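# Lift the tall tin off the low tin onto the table

## Task

Remove the tall tin from on top of the low tin and stand it on the table. A tin that is dropped, thrown or allowed to slip may fail the job. At the end, open the hand and move it away from the tins.

## Robot and tools

Robot: two arms, left_arm with a five-finger left hand and right_arm with a right hand. Base positions in the scene frame: left_arm (+0.034, +0.406, +0.001) m, right_arm (+0.045, -0.508, 0) m, both nearly unrotated. A post stands behind the arms. A loose object may occasionally get a small push from outside.

Scene frame: origin at table-top height midway between the arms, +x out over the table, +z up, +y toward left_arm. Names of arms are not image sides. Printed positions and orientations can be off by a few cm.

Hand point: a spot 0.05 m in front of the palm and 0.15 m out from the wrist flange along the fingers. Its +z runs along straight fingers, +y out of the palm; +x runs across the palm away from the thumb on the right hand and toward the thumb on the left hand. Straight fingers extend 0.06-0.07 m past the point and lie 0.06 m behind it in -y. A bracket on the little-finger side can collide with things. With fingers level the wrist may sit up to 0.11 m (palm down) or 0.23 m (palm up) below the point and reach the table first.

One row = 28 numbers, each in [-1, 1], always covering both arms: left dx, dy, dz, rx, ry, rz, then left little, ring, middle, index, thumb_bend, thumb_turn, force_limit, speed; then the same 14 for the right arm. Pose numbers are offsets, not poses: along scene axes, counted from that arm's Hand target when the action (or move) starts; 1.0 = 0.6 m or 180 degrees; rx, ry, rz form one rotation vector turning about the Hand target position. Six zeros asks nothing new of that arm. Fingers: -1 straight/open, +1 curled. thumb_bend -1 straight, +1 bent; thumb_turn -1 beside the palm, +1 opposite the fingers. force_limit maps -1..+1 to about 0..10 N at the fingertip (0..15 N for both thumb motors); speed rises from near zero at -1 to full at +0.48 and stays full above. Hand numbers are absolute targets, never 'no change': to keep a hand as is, resend the eight numbers last executed for it (if none yet, its hand_measured six, then hand_force_limit and hand_speed). With thumb turned in, the hand wraps objects 0.035-0.065 m thick. For a soft grip close at speed -0.94 or below. To squeeze more, raise force_limit and send a more-closed target; to loosen, send a target more open than hand_measured.

execute_actions(actions, cameras): actions is a list of actions; each action is a list of up to 15 rows, one per 1/30 s step, the last row held to step 15. Every row in an action is an offset from the same start pose; the next action starts from the new Hand target, so repeating an offset moves further. Images return only for an empty list or when cameras names them (["all"], names, or []).

move(target, speed, blend, stop_force, zero, blocking, cameras): target is one 28-number row or a list of up to 15 rows; all offsets in the list count from the Hand targets at the move's start, not from the previous row. Straight paths, no obstacle avoidance; all finish together, capped at 10 s. speed: m/s, 0.002-3.6, default 0.25 (turn rate twice that in rad/s), one value or one per target. blend: corner radius in m, default 0 (stop at each). stop_force: N, 3-120, one value for both arms; an arm's path ends when its wrist sensor feels that much push against its motion, then it backs to just before the push; use very slow speeds (about 0.005 m/s) for gentle touches, and keep the hand numbers identical across a list. zero: true (default) re-zeros before the move; false counts from the last zero. blocking=false returns early and cannot combine with stop_force. Result adds a move: line such as done, off_target, moving, held or fault, plus limits=paced (pose clipped) or limits=held (steps withheld). A path that brings a wrist near its arm's first joint axis is refused; go around the base.

wait(seconds 0-3600, cameras): lets time pass, sends nothing. stop(cameras): brakes a running move. zoom_image(camera, region [x0,y0,x1,y1] px, at most 504x504) on the newest image of cam_head_left, cam_head_right, cam_high, cam_left_wrist or cam_right_wrist (896x504 heads and high, 672x504 wrists). show_instructions(): shows the reference pages. zero_wrist_force(arm: left_arm or right_arm). finished_scene(scene=1, optional): ends for good; the tin must stay placed without the robot.

Results: end_effector_position (m), end_effector_quat_wxyz, velocities (omitted while still), Hand target (last commanded pose after clipping; next offsets count from it; the arm often rests a bit short, so send the missing gap as an offset), joint positions and torques, wrist force/torque in the flange axes plus the peak since last shown, and hand_measured, hand_stopped_by (moving, target, force, stalled, fault), hand_load_n (positive when pushed open; near 0 after a lost grip), hand_force_limit, hand_speed. Commanded orientation is clipped to within 32 degrees of the measured one each step.

Avoid: any drop or slip, releasing a moving tin, slamming, knocking a tin off the table, pressing between the two arms or closing one hand on the other. Arms are stiff: a target even slightly past a hard contact can trigger a fault. Contact torque at a joint limit (wrists 26.6 N m) or about 150 N outside force stops the arm for 10 s; long loads or stretched holds heat motors and can brake an arm for 30-60 s. A clearance check holds back commands that bring arms too close.

Each tool is called after "Request:" by a JSON object that holds its "method" and its "body".

Reference images:

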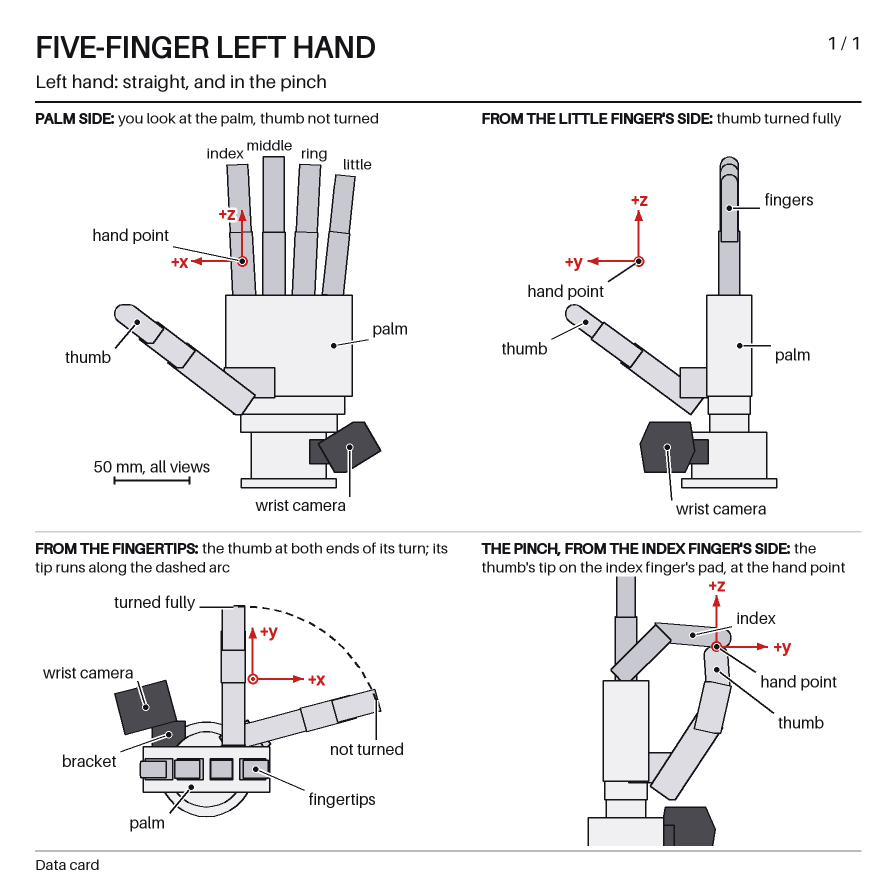

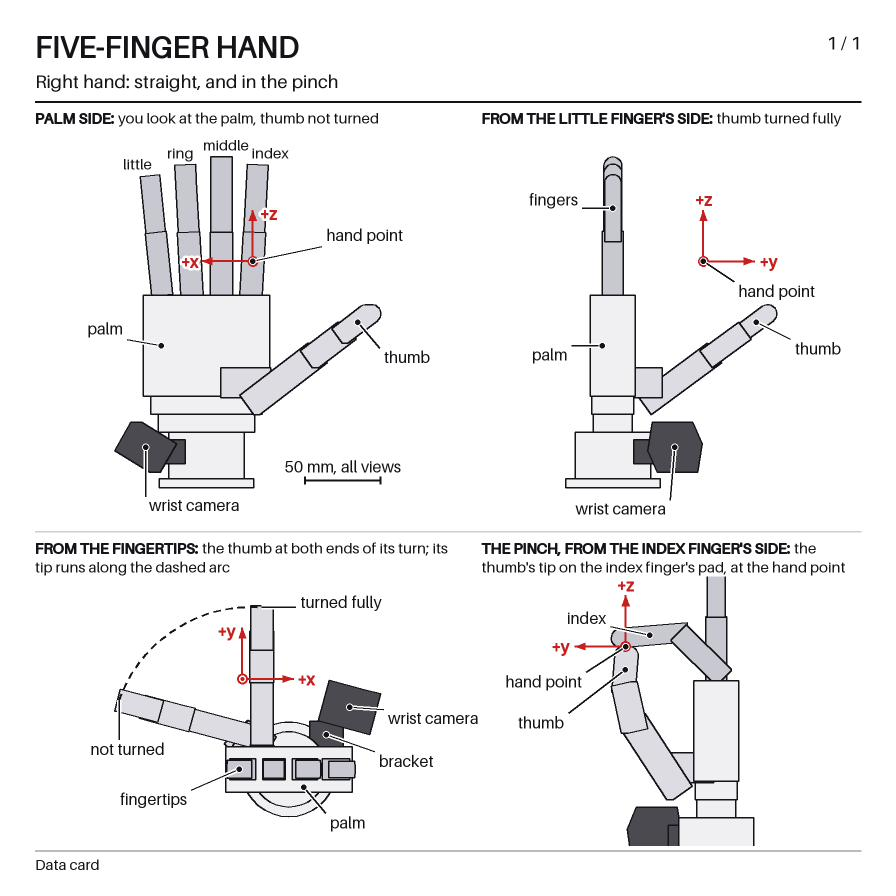

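## Session

Request:
{"method": "execute_actions", "body": {"actions": []}}

Scene clock: 0.00 s.
left_arm: end_effector_position=(+0.3591, +0.3338, +0.3431) hand_measured=(-1.000, -1.000, -1.000, -1.000, -1.000, -1.000) hand_load_n=(+0.0, +0.5, +0.0, +0.0, +0.0, +0.0) hand_stopped_by=(target, target, target, target, target, target) hand_force_limit=0.00 hand_speed=-0.80 end_effector_quat_wxyz=(-0.269, +0.751, -0.598, +0.077) | right_arm: end_effector_position=(+0.5743, -0.1585, +0.1438) hand_measured=(-1.000, -1.000, -1.000, -1.000, -1.000, -1.000) hand_load_n=(+0.0, +0.0, +0.0, +0.0, +0.0, +0.0) hand_stopped_by=(target, target, target, target, target, target) hand_force_limit=0.00 hand_speed=-0.80 end_effector_quat_wxyz=(+0.304, -0.006, +0.941, -0.151)
Joint positions: left_arm=[3.23 -1.449 -1.557 1.935 -1.85 3.067] | right_arm=[0.561 -1.038 1.433 0.742 2.128 -1.187]
Joint velocities: within noise
Joint torques (N m): no reading
Wrist force (N): no reading
Wrist torque (N m): no reading
Wrist force, peak (N): no reading
Hand target: left_arm +0.3591, +0.3338, +0.3431; -0.269, +0.751, -0.598, +0.077 | right_arm +0.5743, -0.1585, +0.1438; +0.304, -0.006, +0.941, -0.151

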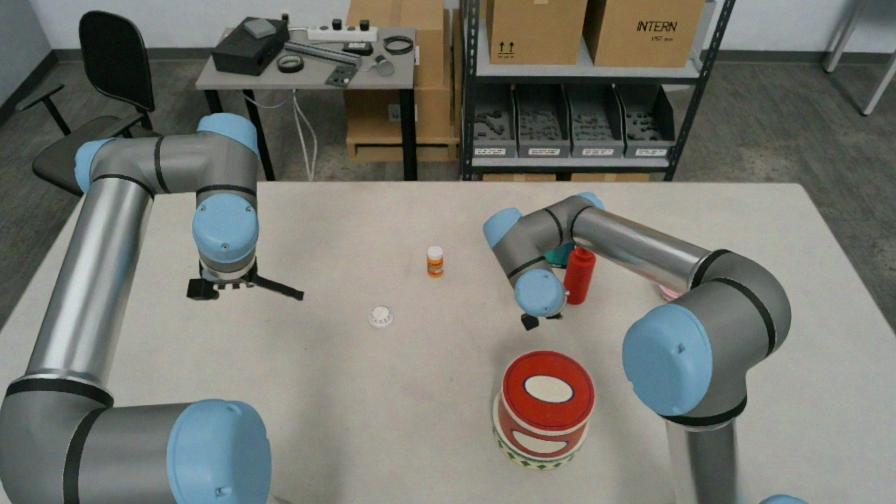

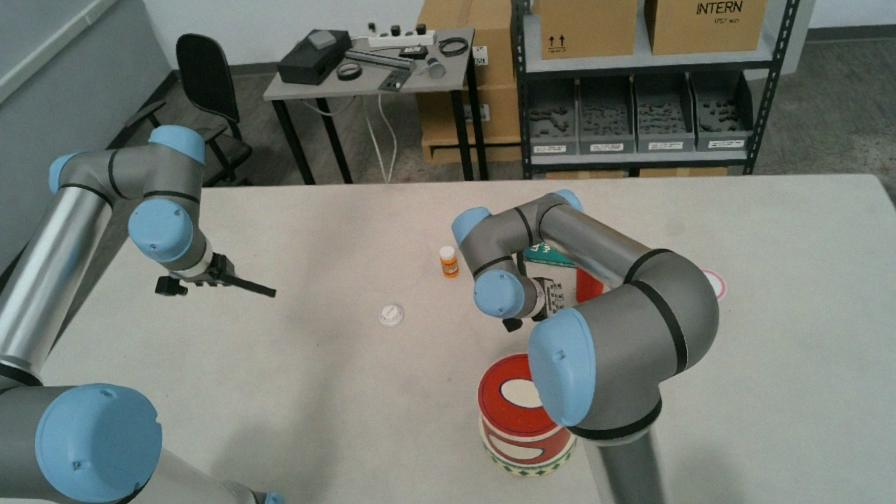

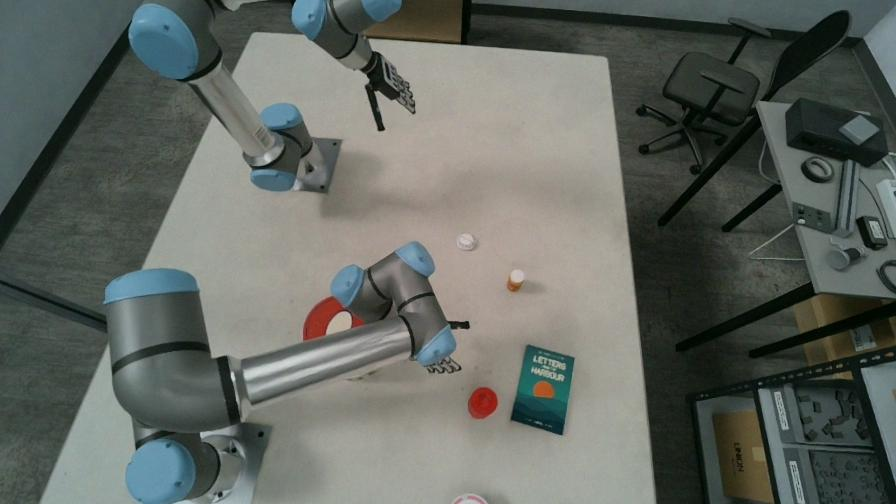

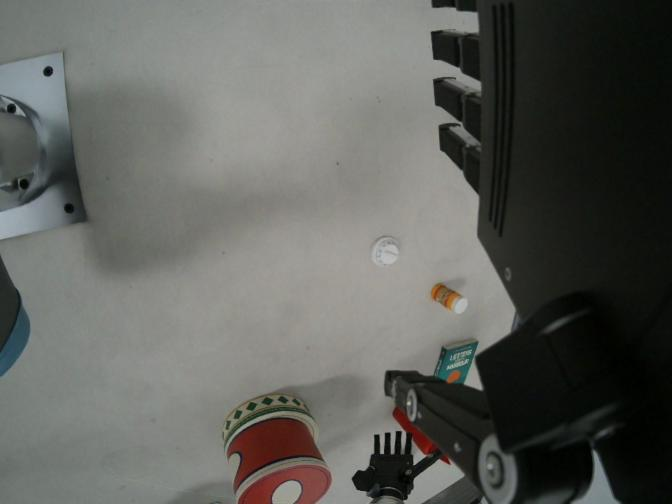

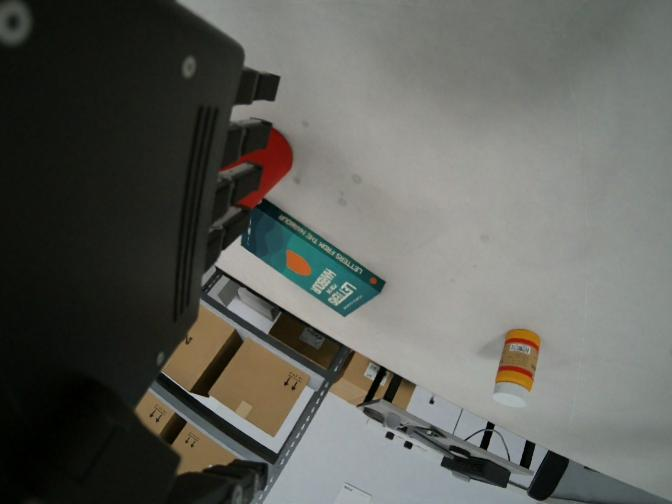

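Request:
{"method": "zoom_image", "body": {"camera": "cam_head_left", "region": [440, 320, 660, 490]}}

Request:
{"method": "zoom_image", "body": {"camera": "cam_head_right", "region": [420, 320, 640, 490]}}

Request:
{"method": "zoom_image", "body": {"camera": "cam_left_wrist", "region": [180, 360, 400, 504]}}

Request:
{"method": "zoom_image", "body": {"camera": "cam_high", "region": [220, 220, 480, 420]}}

Scaled by 2.291 from the camera's image (finer frame: 1280x720).

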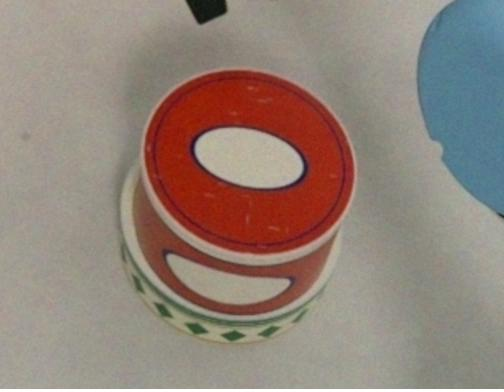

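Scaled by 2.291 from the camera's image (finer frame: 1280x720).

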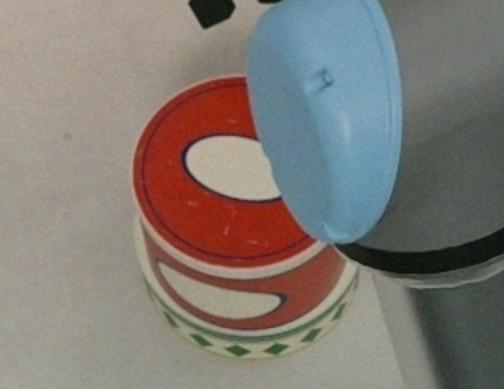

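Scaled by 2.291 from the camera's image (finer frame: 960x720).

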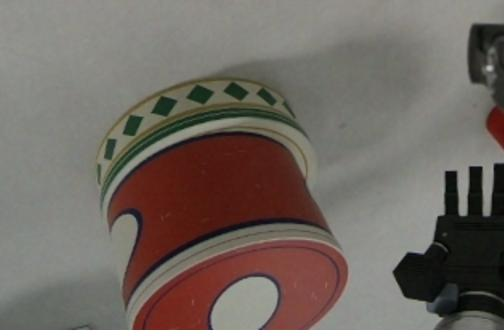

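Scaled by 1.938 from the camera's image (finer frame: 1280x720).

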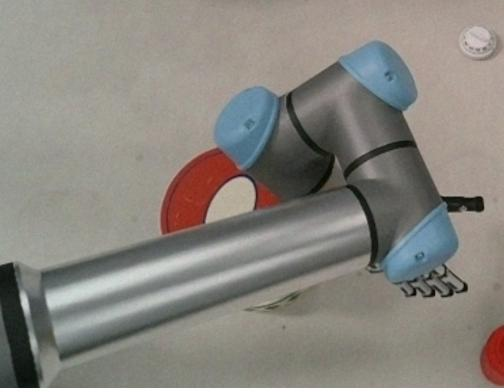

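Request:
{"method": "move", "body": {"target": [[0,0,0,0.057,0.199,-0.555,1,1,1,1,-1,-1,0,0,0,0,0.343,0,0,0,1,1,1,1,-1,-1,0,0],[0,0,0,0.057,0.199,-0.555,1,1,1,1,-1,-1,0,0,-0.323,-0.369,0.343,0.098,0.197,-0.004,1,1,1,1,-1,-1,0,0]], "speed": 0.3, "cameras": ["all"]}}

Scene clock: 139.87 s.
left_arm: end_effector_position=(+0.3591, +0.3338, +0.3431) hand_measured=(+1.000, +1.000, +1.000, +1.000, -1.000, -1.000) hand_load_n=(+0.0, +0.5, +0.0, +0.0, -0.5, +0.0) hand_stopped_by=(target, target, target, target, target, target) hand_force_limit=0.00 hand_speed=0.00 end_effector_quat_wxyz=(-0.001, +0.001, +1.000, +0.000) | right_arm: end_effector_position=(+0.3805, -0.3798, +0.3496) hand_measured=(+1.000, +1.000, +1.000, +1.000, -1.000, -1.000) hand_load_n=(+0.0, +0.0, +0.0, +0.0, +0.0, +0.0) hand_stopped_by=(target, target, target, target, target, target) hand_force_limit=0.00 hand_speed=0.00 end_effector_quat_wxyz=(+0.000, +0.000, +1.000, +0.000)
Joint positions: left_arm=[3.152 -1.722 -1.394 1.544 -1.571 4.715] | right_arm=[-0.185 -1.595 1.565 1.601 1.571 -1.793]
Joint torques (N m): left_arm=[-9.47 16.87 10.6 -4.68 -1.31 1.39] | right_arm=[-10.26 -23.34 -14.42 4.1 -1.88 -1.31]
Wrist force (N): left_arm=[-0.1 0.3 -0.9] | right_arm=[-0.7 -1.1 0.1]
Wrist torque (N m): left_arm=[0.12 -0.07 -0.22] | right_arm=[-0.19 0.18 0.07]
Wrist force, peak (N): left_arm=[-0.1 0.7 -1.2] | right_arm=[-0.3 -2.1 0.5]
Hand target: left_arm +0.3591, +0.3338, +0.3431; -0.001, +0.001, +1.000, +0.000 | right_arm +0.3805, -0.3799, +0.3496; +0.000, +0.000, +1.000, +0.000
Off the commanded pose: left_arm 0.000 m, 0 deg | right_arm 0.000 m, 0 deg.
move: done

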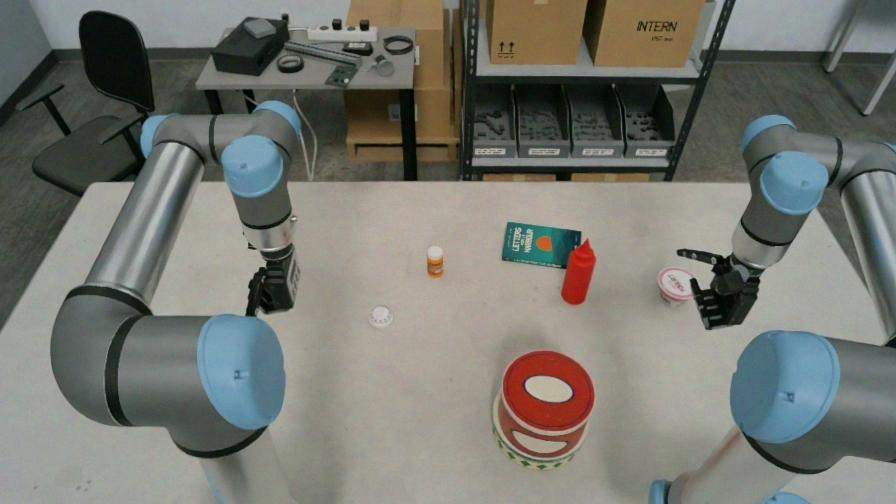

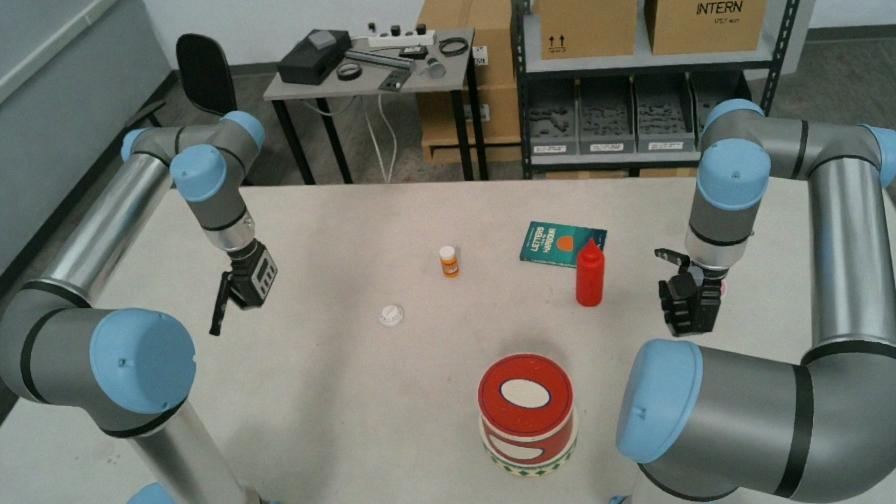

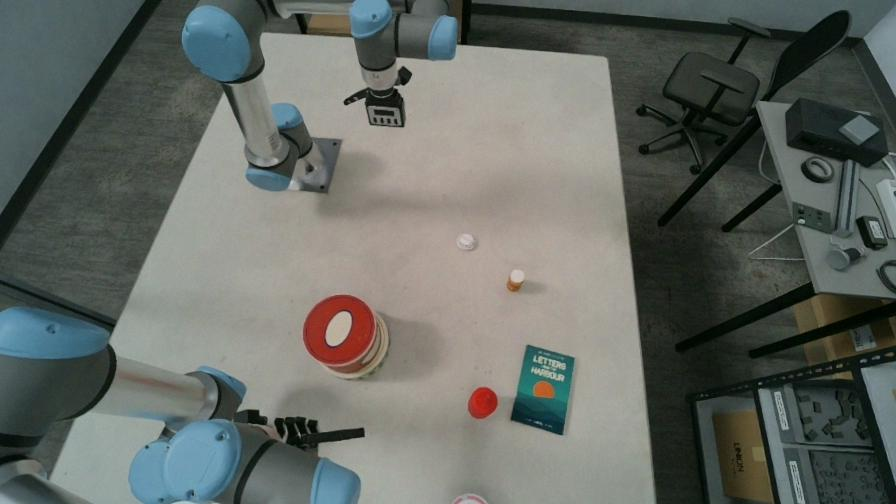

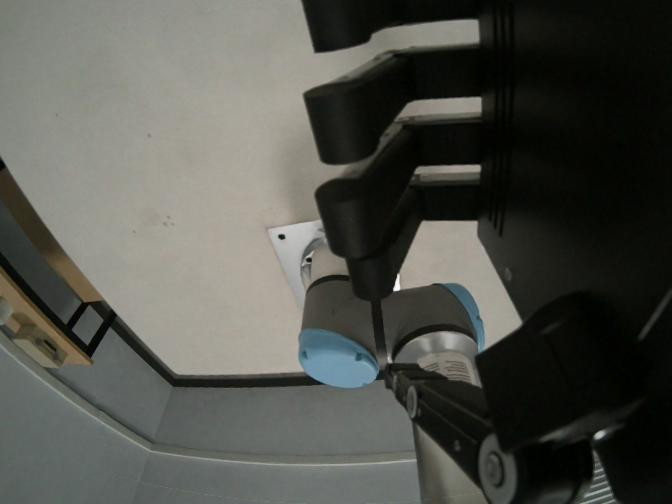

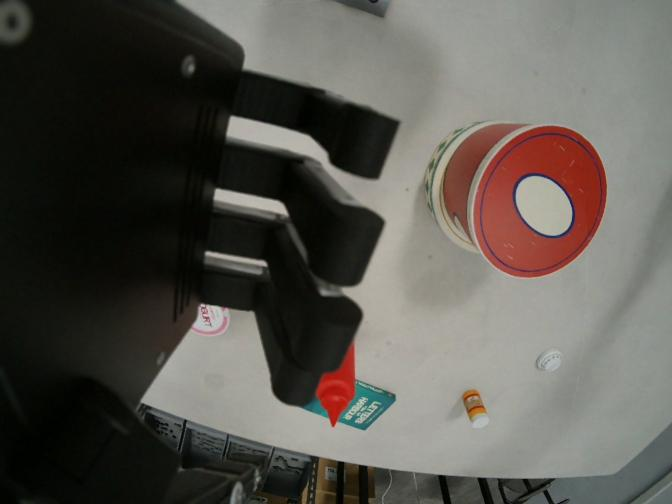

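Request:
{"method": "move", "body": {"target": [[-0.08,-0.15,-0.08,0,0,0,1,1,1,1,-1,-1,0,0,-0.1,-0.033,0,0,0,-0.5,1,1,1,1,-1,-1,0,0],[-0.167,-0.307,-0.155,0,0,0,1,1,1,1,-1,-1,0,0,-0.2,-0.033,0,0,0,-1,1,1,1,1,-1,-1,0,0],[-0.167,-0.307,-0.155,0,0,0,1,1,1,1,-1,-1,0,0,-0.2,-0.033,-0.167,0,0,-1,1,1,1,1,-1,-1,0,0]], "speed": 0.35, "blend": 0.03, "cameras": ["all"]}}

Scene clock: 190.23 s.
left_arm: end_effector_position=(+0.2589, +0.1496, +0.2501) hand_measured=(+1.000, +1.000, +1.000, +1.000, -1.000, -1.000) hand_load_n=(+0.0, +0.5, +0.0, +0.0, +0.0, +0.0) hand_stopped_by=(target, target, target, target, target, target) hand_force_limit=0.00 hand_speed=0.00 end_effector_quat_wxyz=(-0.001, +0.001, +1.000, +0.000) | right_arm: end_effector_position=(+0.2604, -0.3997, +0.2495) hand_measured=(+1.000, +1.000, +1.000, +1.000, -1.000, -1.000) hand_load_n=(+0.0, +0.0, +0.0, +0.0, -0.5, +0.0) hand_stopped_by=(target, target, target, target, target, target) hand_force_limit=0.00 hand_speed=0.00 end_effector_quat_wxyz=(+0.000, +1.000, +0.000, +0.000)
Joint positions: left_arm=[2.593 -1.809 -1.528 1.765 -1.57 4.156] | right_arm=[0.174 -1.608 1.834 1.345 1.571 1.707]
Joint torques (N m): left_arm=[-10.39 19.79 28.59 -0.64 -1.62 -1.49] | right_arm=[-8.79 -9.2 -12.79 0.88 2.44 1.47]
Wrist force (N): left_arm=[0.0 0.4 -1.0] | right_arm=[-1.0 -1.2 0.1]
Wrist torque (N m): left_arm=[0.14 -0.10 -0.09] | right_arm=[-0.23 0.19 -0.06]
Wrist force, peak (N): left_arm=[0.2 0.6 -1.2] | right_arm=[-0.6 -1.4 1.6]
Hand target: left_arm +0.2589, +0.1496, +0.2501; -0.001, +0.001, +1.000, +0.000 | right_arm +0.2605, -0.3997, +0.2494; +0.000, +1.000, +0.000, +0.000
Off the commanded pose: left_arm 0.000 m, 0 deg | right_arm 0.000 m, 0 deg.
move: done

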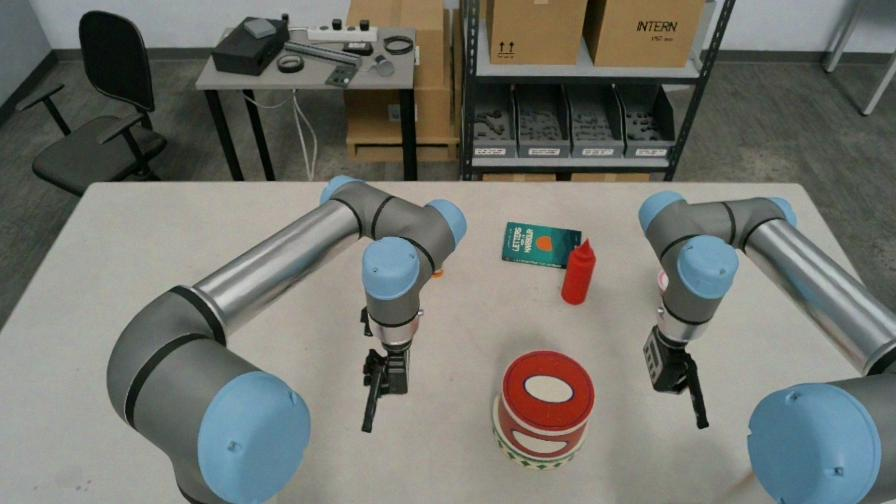

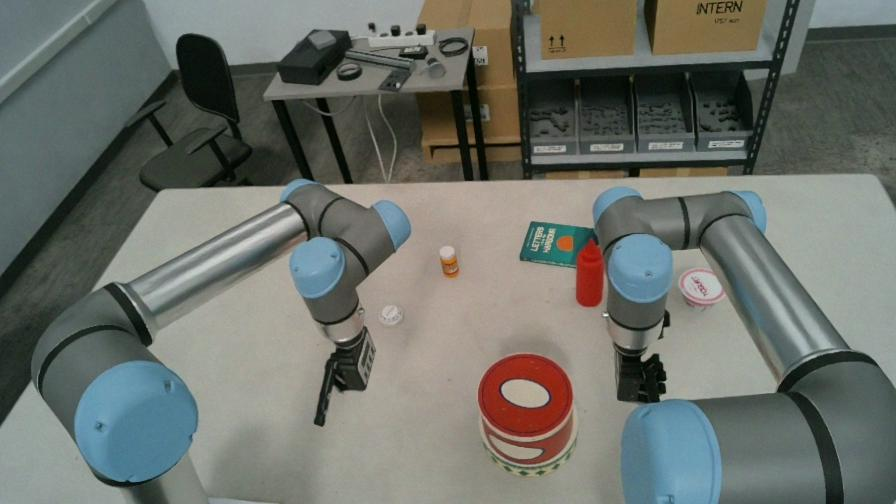

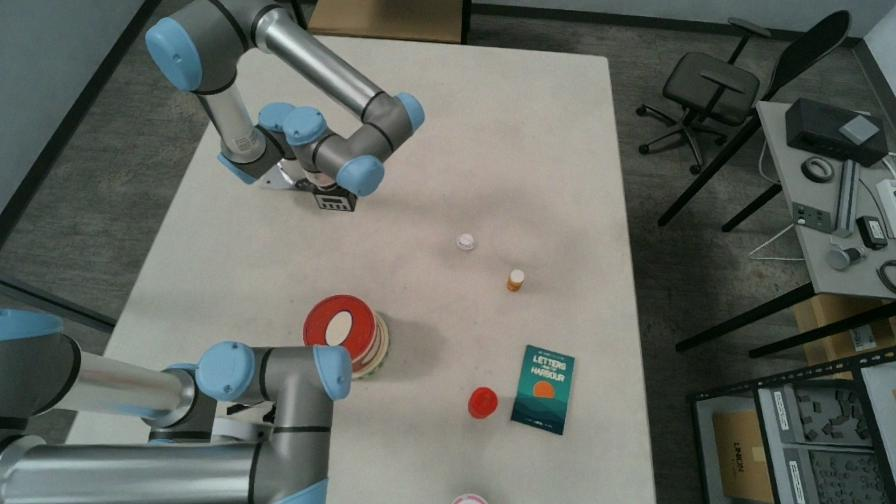

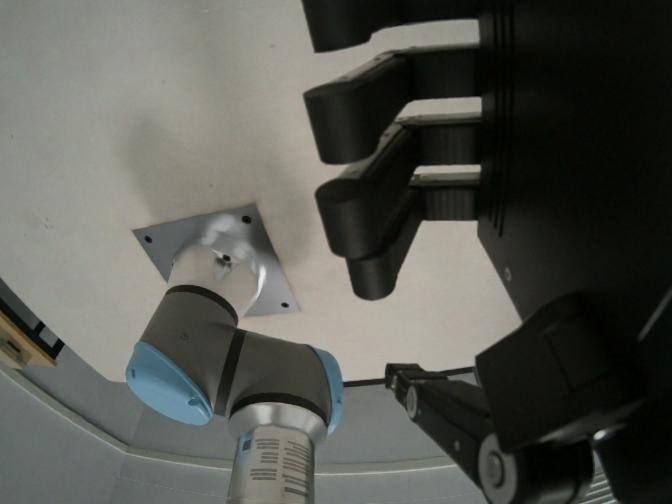

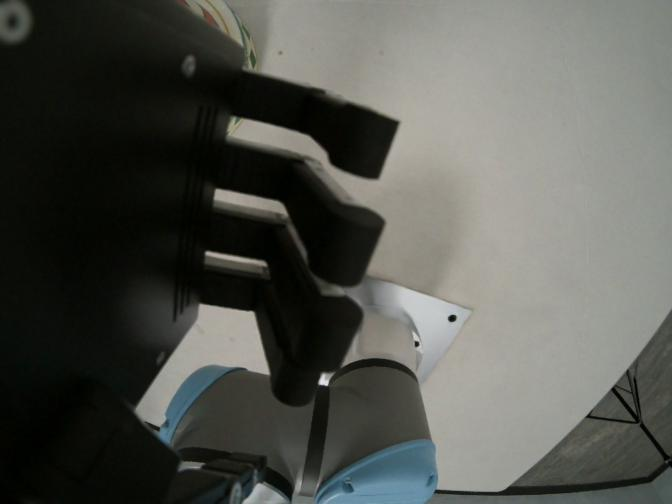

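Request:
{"method": "zoom_image", "body": {"camera": "cam_head_left", "region": [340, 280, 740, 490]}}

Request:
{"method": "zoom_image", "body": {"camera": "cam_head_right", "region": [300, 280, 700, 490]}}

Request:
{"method": "zoom_image", "body": {"camera": "cam_high", "region": [240, 150, 440, 400]}}

Scaled by 1.260 from the camera's image (finer frame: 1280x720).

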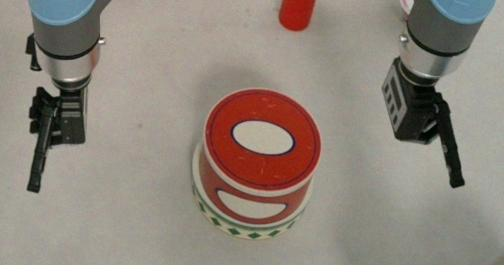

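Scaled by 1.260 from the camera's image (finer frame: 1280x720).

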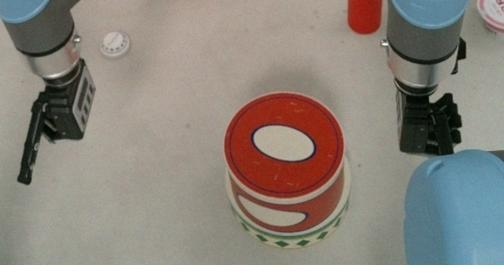

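Scaled by 2.016 from the camera's image (finer frame: 1280x720).

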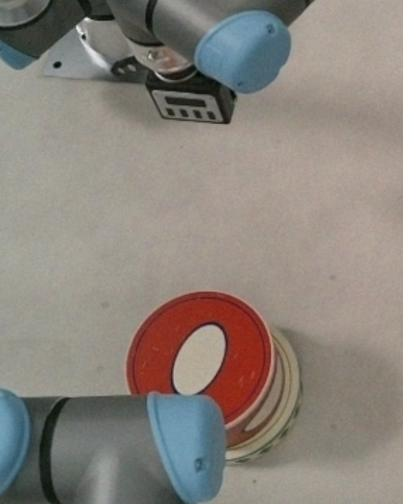

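Request:
{"method": "move", "body": {"target": [0.0133,-0.02,-0.25,0,0,0,1,1,1,1,-1,-1,0,0,0.0108,0.05,-0.25,0,0,0,1,1,1,1,-1,-1,0,0], "speed": 0.25, "cameras": ["cam_head_left","cam_head_right","cam_high"]}}

Request:
{"method": "zoom_image", "body": {"camera": "cam_head_left", "region": [380, 320, 680, 490]}}

Request:
{"method": "zoom_image", "body": {"camera": "cam_head_right", "region": [340, 320, 640, 490]}}

Request:
{"method": "zoom_image", "body": {"camera": "cam_high", "region": [240, 180, 440, 400]}}

Scene clock: 223.73 s.
left_arm: end_effector_position=(+0.2668, +0.1376, +0.1003) hand_measured=(+1.000, +1.000, +1.000, +1.000, -1.000, -1.000) hand_load_n=(+0.0, +0.0, +0.0, +0.0, +0.0, +0.0) hand_stopped_by=(target, target, target, target, target, target) hand_force_limit=0.00 hand_speed=0.00 end_effector_quat_wxyz=(-0.001, +0.001, +1.000, +0.000) | right_arm: end_effector_position=(+0.2669, -0.3697, +0.0995) hand_measured=(+1.000, +1.000, +1.000, +1.000, -1.000, -1.000) hand_load_n=(+0.0, +0.0, +0.5, +0.0, +0.0, +0.0) hand_stopped_by=(target, target, target, target, target, target) hand_force_limit=0.00 hand_speed=0.00 end_effector_quat_wxyz=(+0.000, +1.000, +0.000, +0.000)
Joint positions: left_arm=[2.578 -1.971 -1.719 2.118 -1.57 4.141] | right_arm=[0.275 -1.393 2.024 0.94 1.571 1.808]
Joint torques (N m): left_arm=[-10.52 24.46 6.69 -0.42 -1.57 -1.54] | right_arm=[9.79 -14.54 -9.71 0.88 2.11 1.36]
Wrist force (N): left_arm=[0.0 0.3 -0.8] | right_arm=[-0.7 -1.2 0.0]
Wrist torque (N m): left_arm=[0.12 -0.10 -0.09] | right_arm=[-0.21 0.15 -0.05]
Wrist force, peak (N): left_arm=[0.1 0.4 -2.1] | right_arm=[-0.7 -1.4 1.4]
Hand target: left_arm +0.2669, +0.1376, +0.1001; -0.001, +0.001, +1.000, +0.000 | right_arm +0.2669, -0.3697, +0.0994; +0.000, +1.000, +0.000, +0.000
Off the commanded pose: left_arm 0.000 m, 0 deg | right_arm 0.000 m, 0 deg.
move: done

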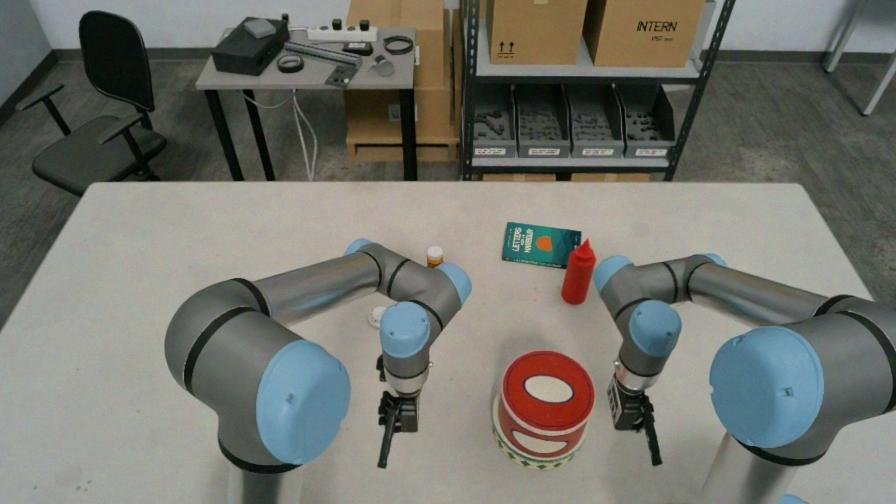

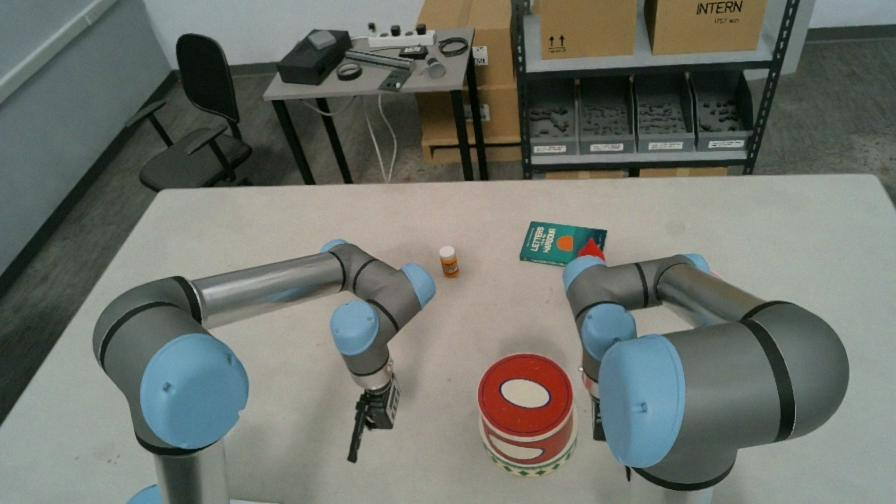

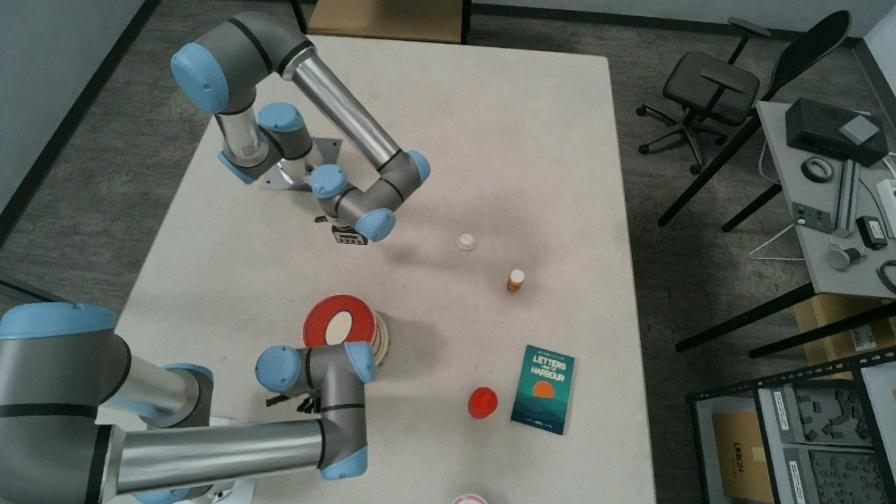

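Scaled by 1.680 from the camera's image (finer frame: 1280x720).

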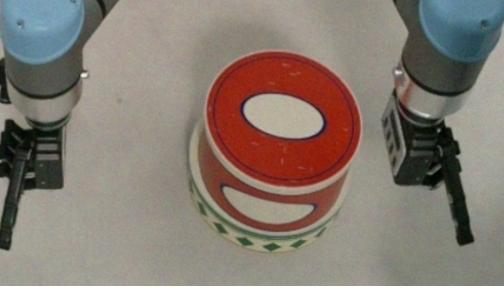

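Scaled by 1.680 from the camera's image (finer frame: 1280x720).

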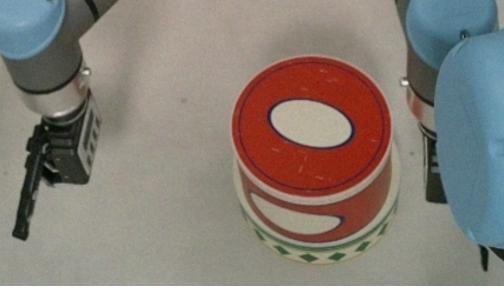

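Scaled by 2.291 from the camera's image (finer frame: 1280x720).

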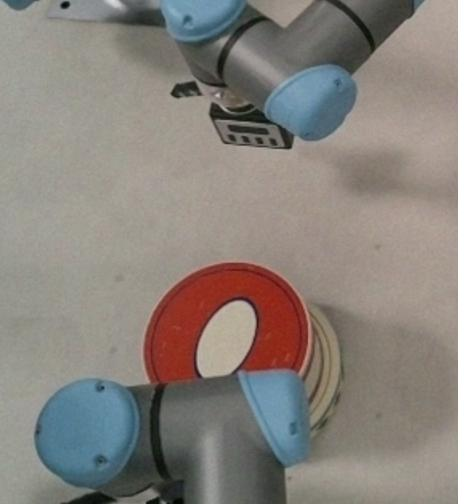

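Request:
{"method": "move", "body": {"target": [0.0318,-0.2093,-0.0468,0,0,0,1,1,1,1,-1,-1,0,0,0.0318,0.0378,-0.0457,0,0,0,1,1,1,1,-1,-1,0,0], "speed": 0.12, "cameras": ["cam_head_left","cam_head_right","cam_high","cam_left_wrist"]}}

Request:
{"method": "zoom_image", "body": {"camera": "cam_head_left", "region": [440, 320, 660, 490]}}

Request:
{"method": "zoom_image", "body": {"camera": "cam_head_right", "region": [400, 320, 640, 490]}}

Request:
{"method": "zoom_image", "body": {"camera": "cam_high", "region": [260, 220, 440, 400]}}

Scene clock: 257.13 s.
left_arm: end_effector_position=(+0.2859, +0.0121, +0.0721) hand_measured=(+1.000, +1.000, +1.000, +1.000, -1.000, -1.000) hand_load_n=(+0.0, +0.0, +0.0, +0.0, +0.0, +0.0) hand_stopped_by=(target, target, target, target, target, target) hand_force_limit=0.00 hand_speed=0.00 end_effector_quat_wxyz=(-0.001, +0.001, +1.000, +0.000) | right_arm: end_effector_position=(+0.2860, -0.3470, +0.0720) hand_measured=(+1.000, +1.000, +1.000, +1.000, -1.000, -1.000) hand_load_n=(+0.0, +0.0, +0.0, +0.0, +0.0, +0.0) hand_stopped_by=(target, target, target, target, target, target) hand_force_limit=0.00 hand_speed=0.00 end_effector_quat_wxyz=(+0.000, +1.000, +0.000, +0.000)
Joint positions: left_arm=[2.389 -2.248 -1.349 2.025 -1.57 3.952] | right_arm=[0.33 -1.284 1.97 0.885 1.571 1.863]
Joint torques (N m): left_arm=[-9.41 36.69 25.47 -4.82 -1.47 -1.69] | right_arm=[8.61 -18.84 -23.19 0.9 1.91 1.41]
Wrist force (N): left_arm=[-0.2 0.4 -0.8] | right_arm=[-0.6 -1.4 0.3]
Wrist torque (N m): left_arm=[0.12 -0.06 -0.15] | right_arm=[-0.26 0.12 -0.07]
Wrist force, peak (N): left_arm=[0.2 1.1 -1.1] | right_arm=[-0.5 -1.6 0.9]
Hand target: left_arm +0.2859, +0.0120, +0.0721; -0.001, +0.001, +1.000, +0.000 | right_arm +0.2860, -0.3470, +0.0720; +0.000, +1.000, +0.000, +0.000
Off the commanded pose: left_arm 0.000 m, 0 deg | right_arm 0.000 m, 0 deg.
move: done

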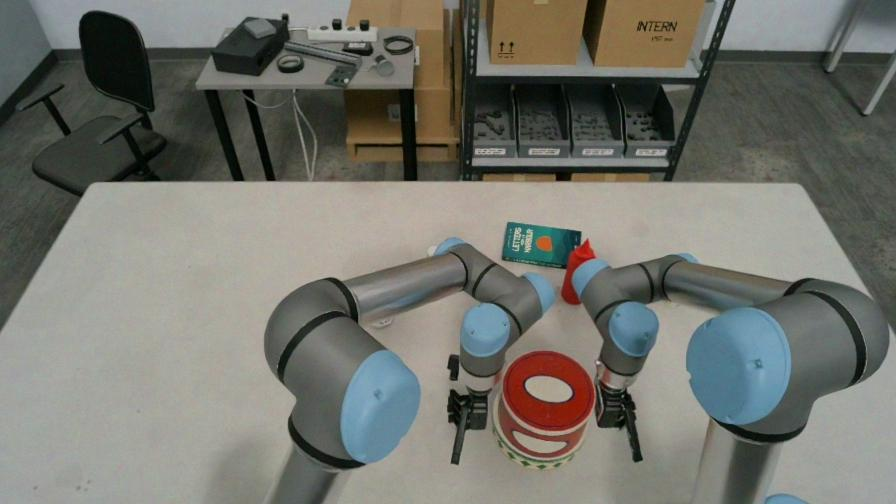

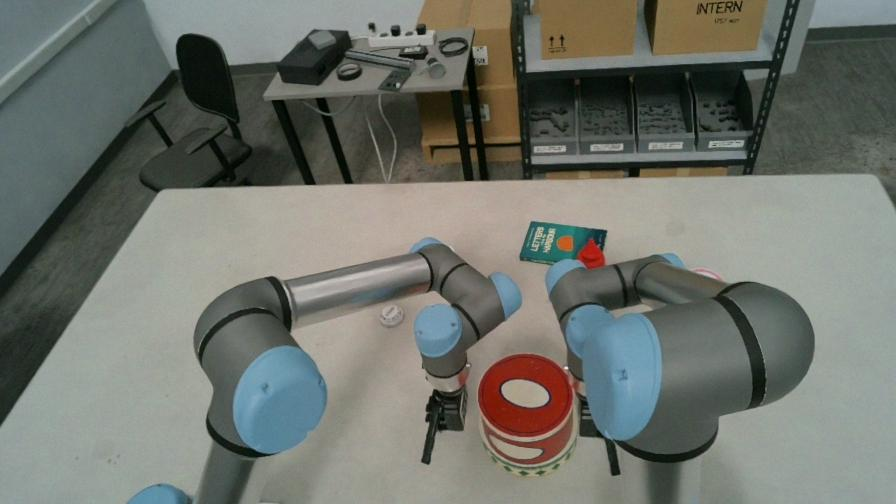

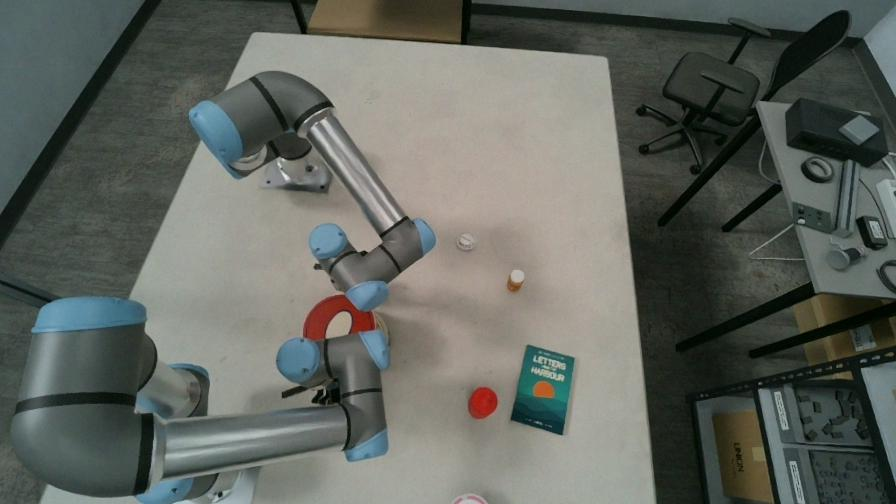

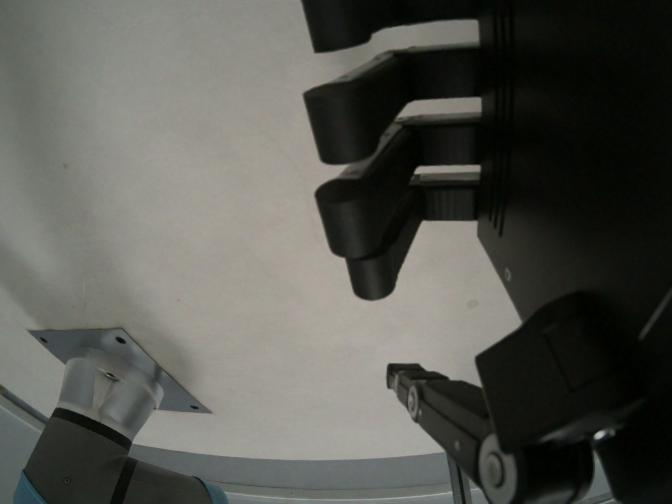

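Scaled by 2.291 from the camera's image (finer frame: 1280x720).

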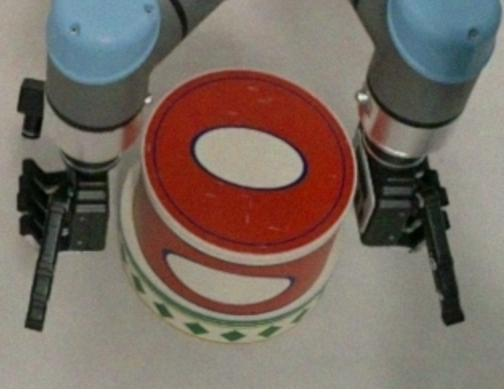

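Scaled by 2.100 from the camera's image (finer frame: 1280x720).

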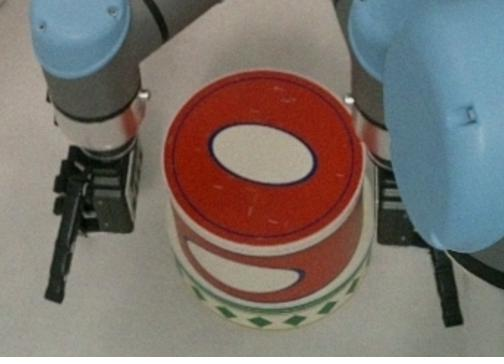

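Scaled by 2.800 from the camera's image (finer frame: 1280x720).

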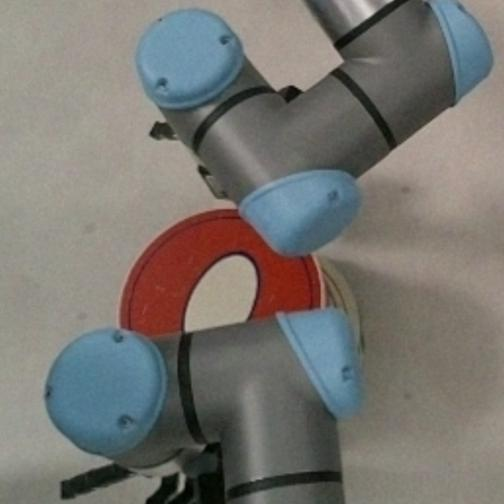

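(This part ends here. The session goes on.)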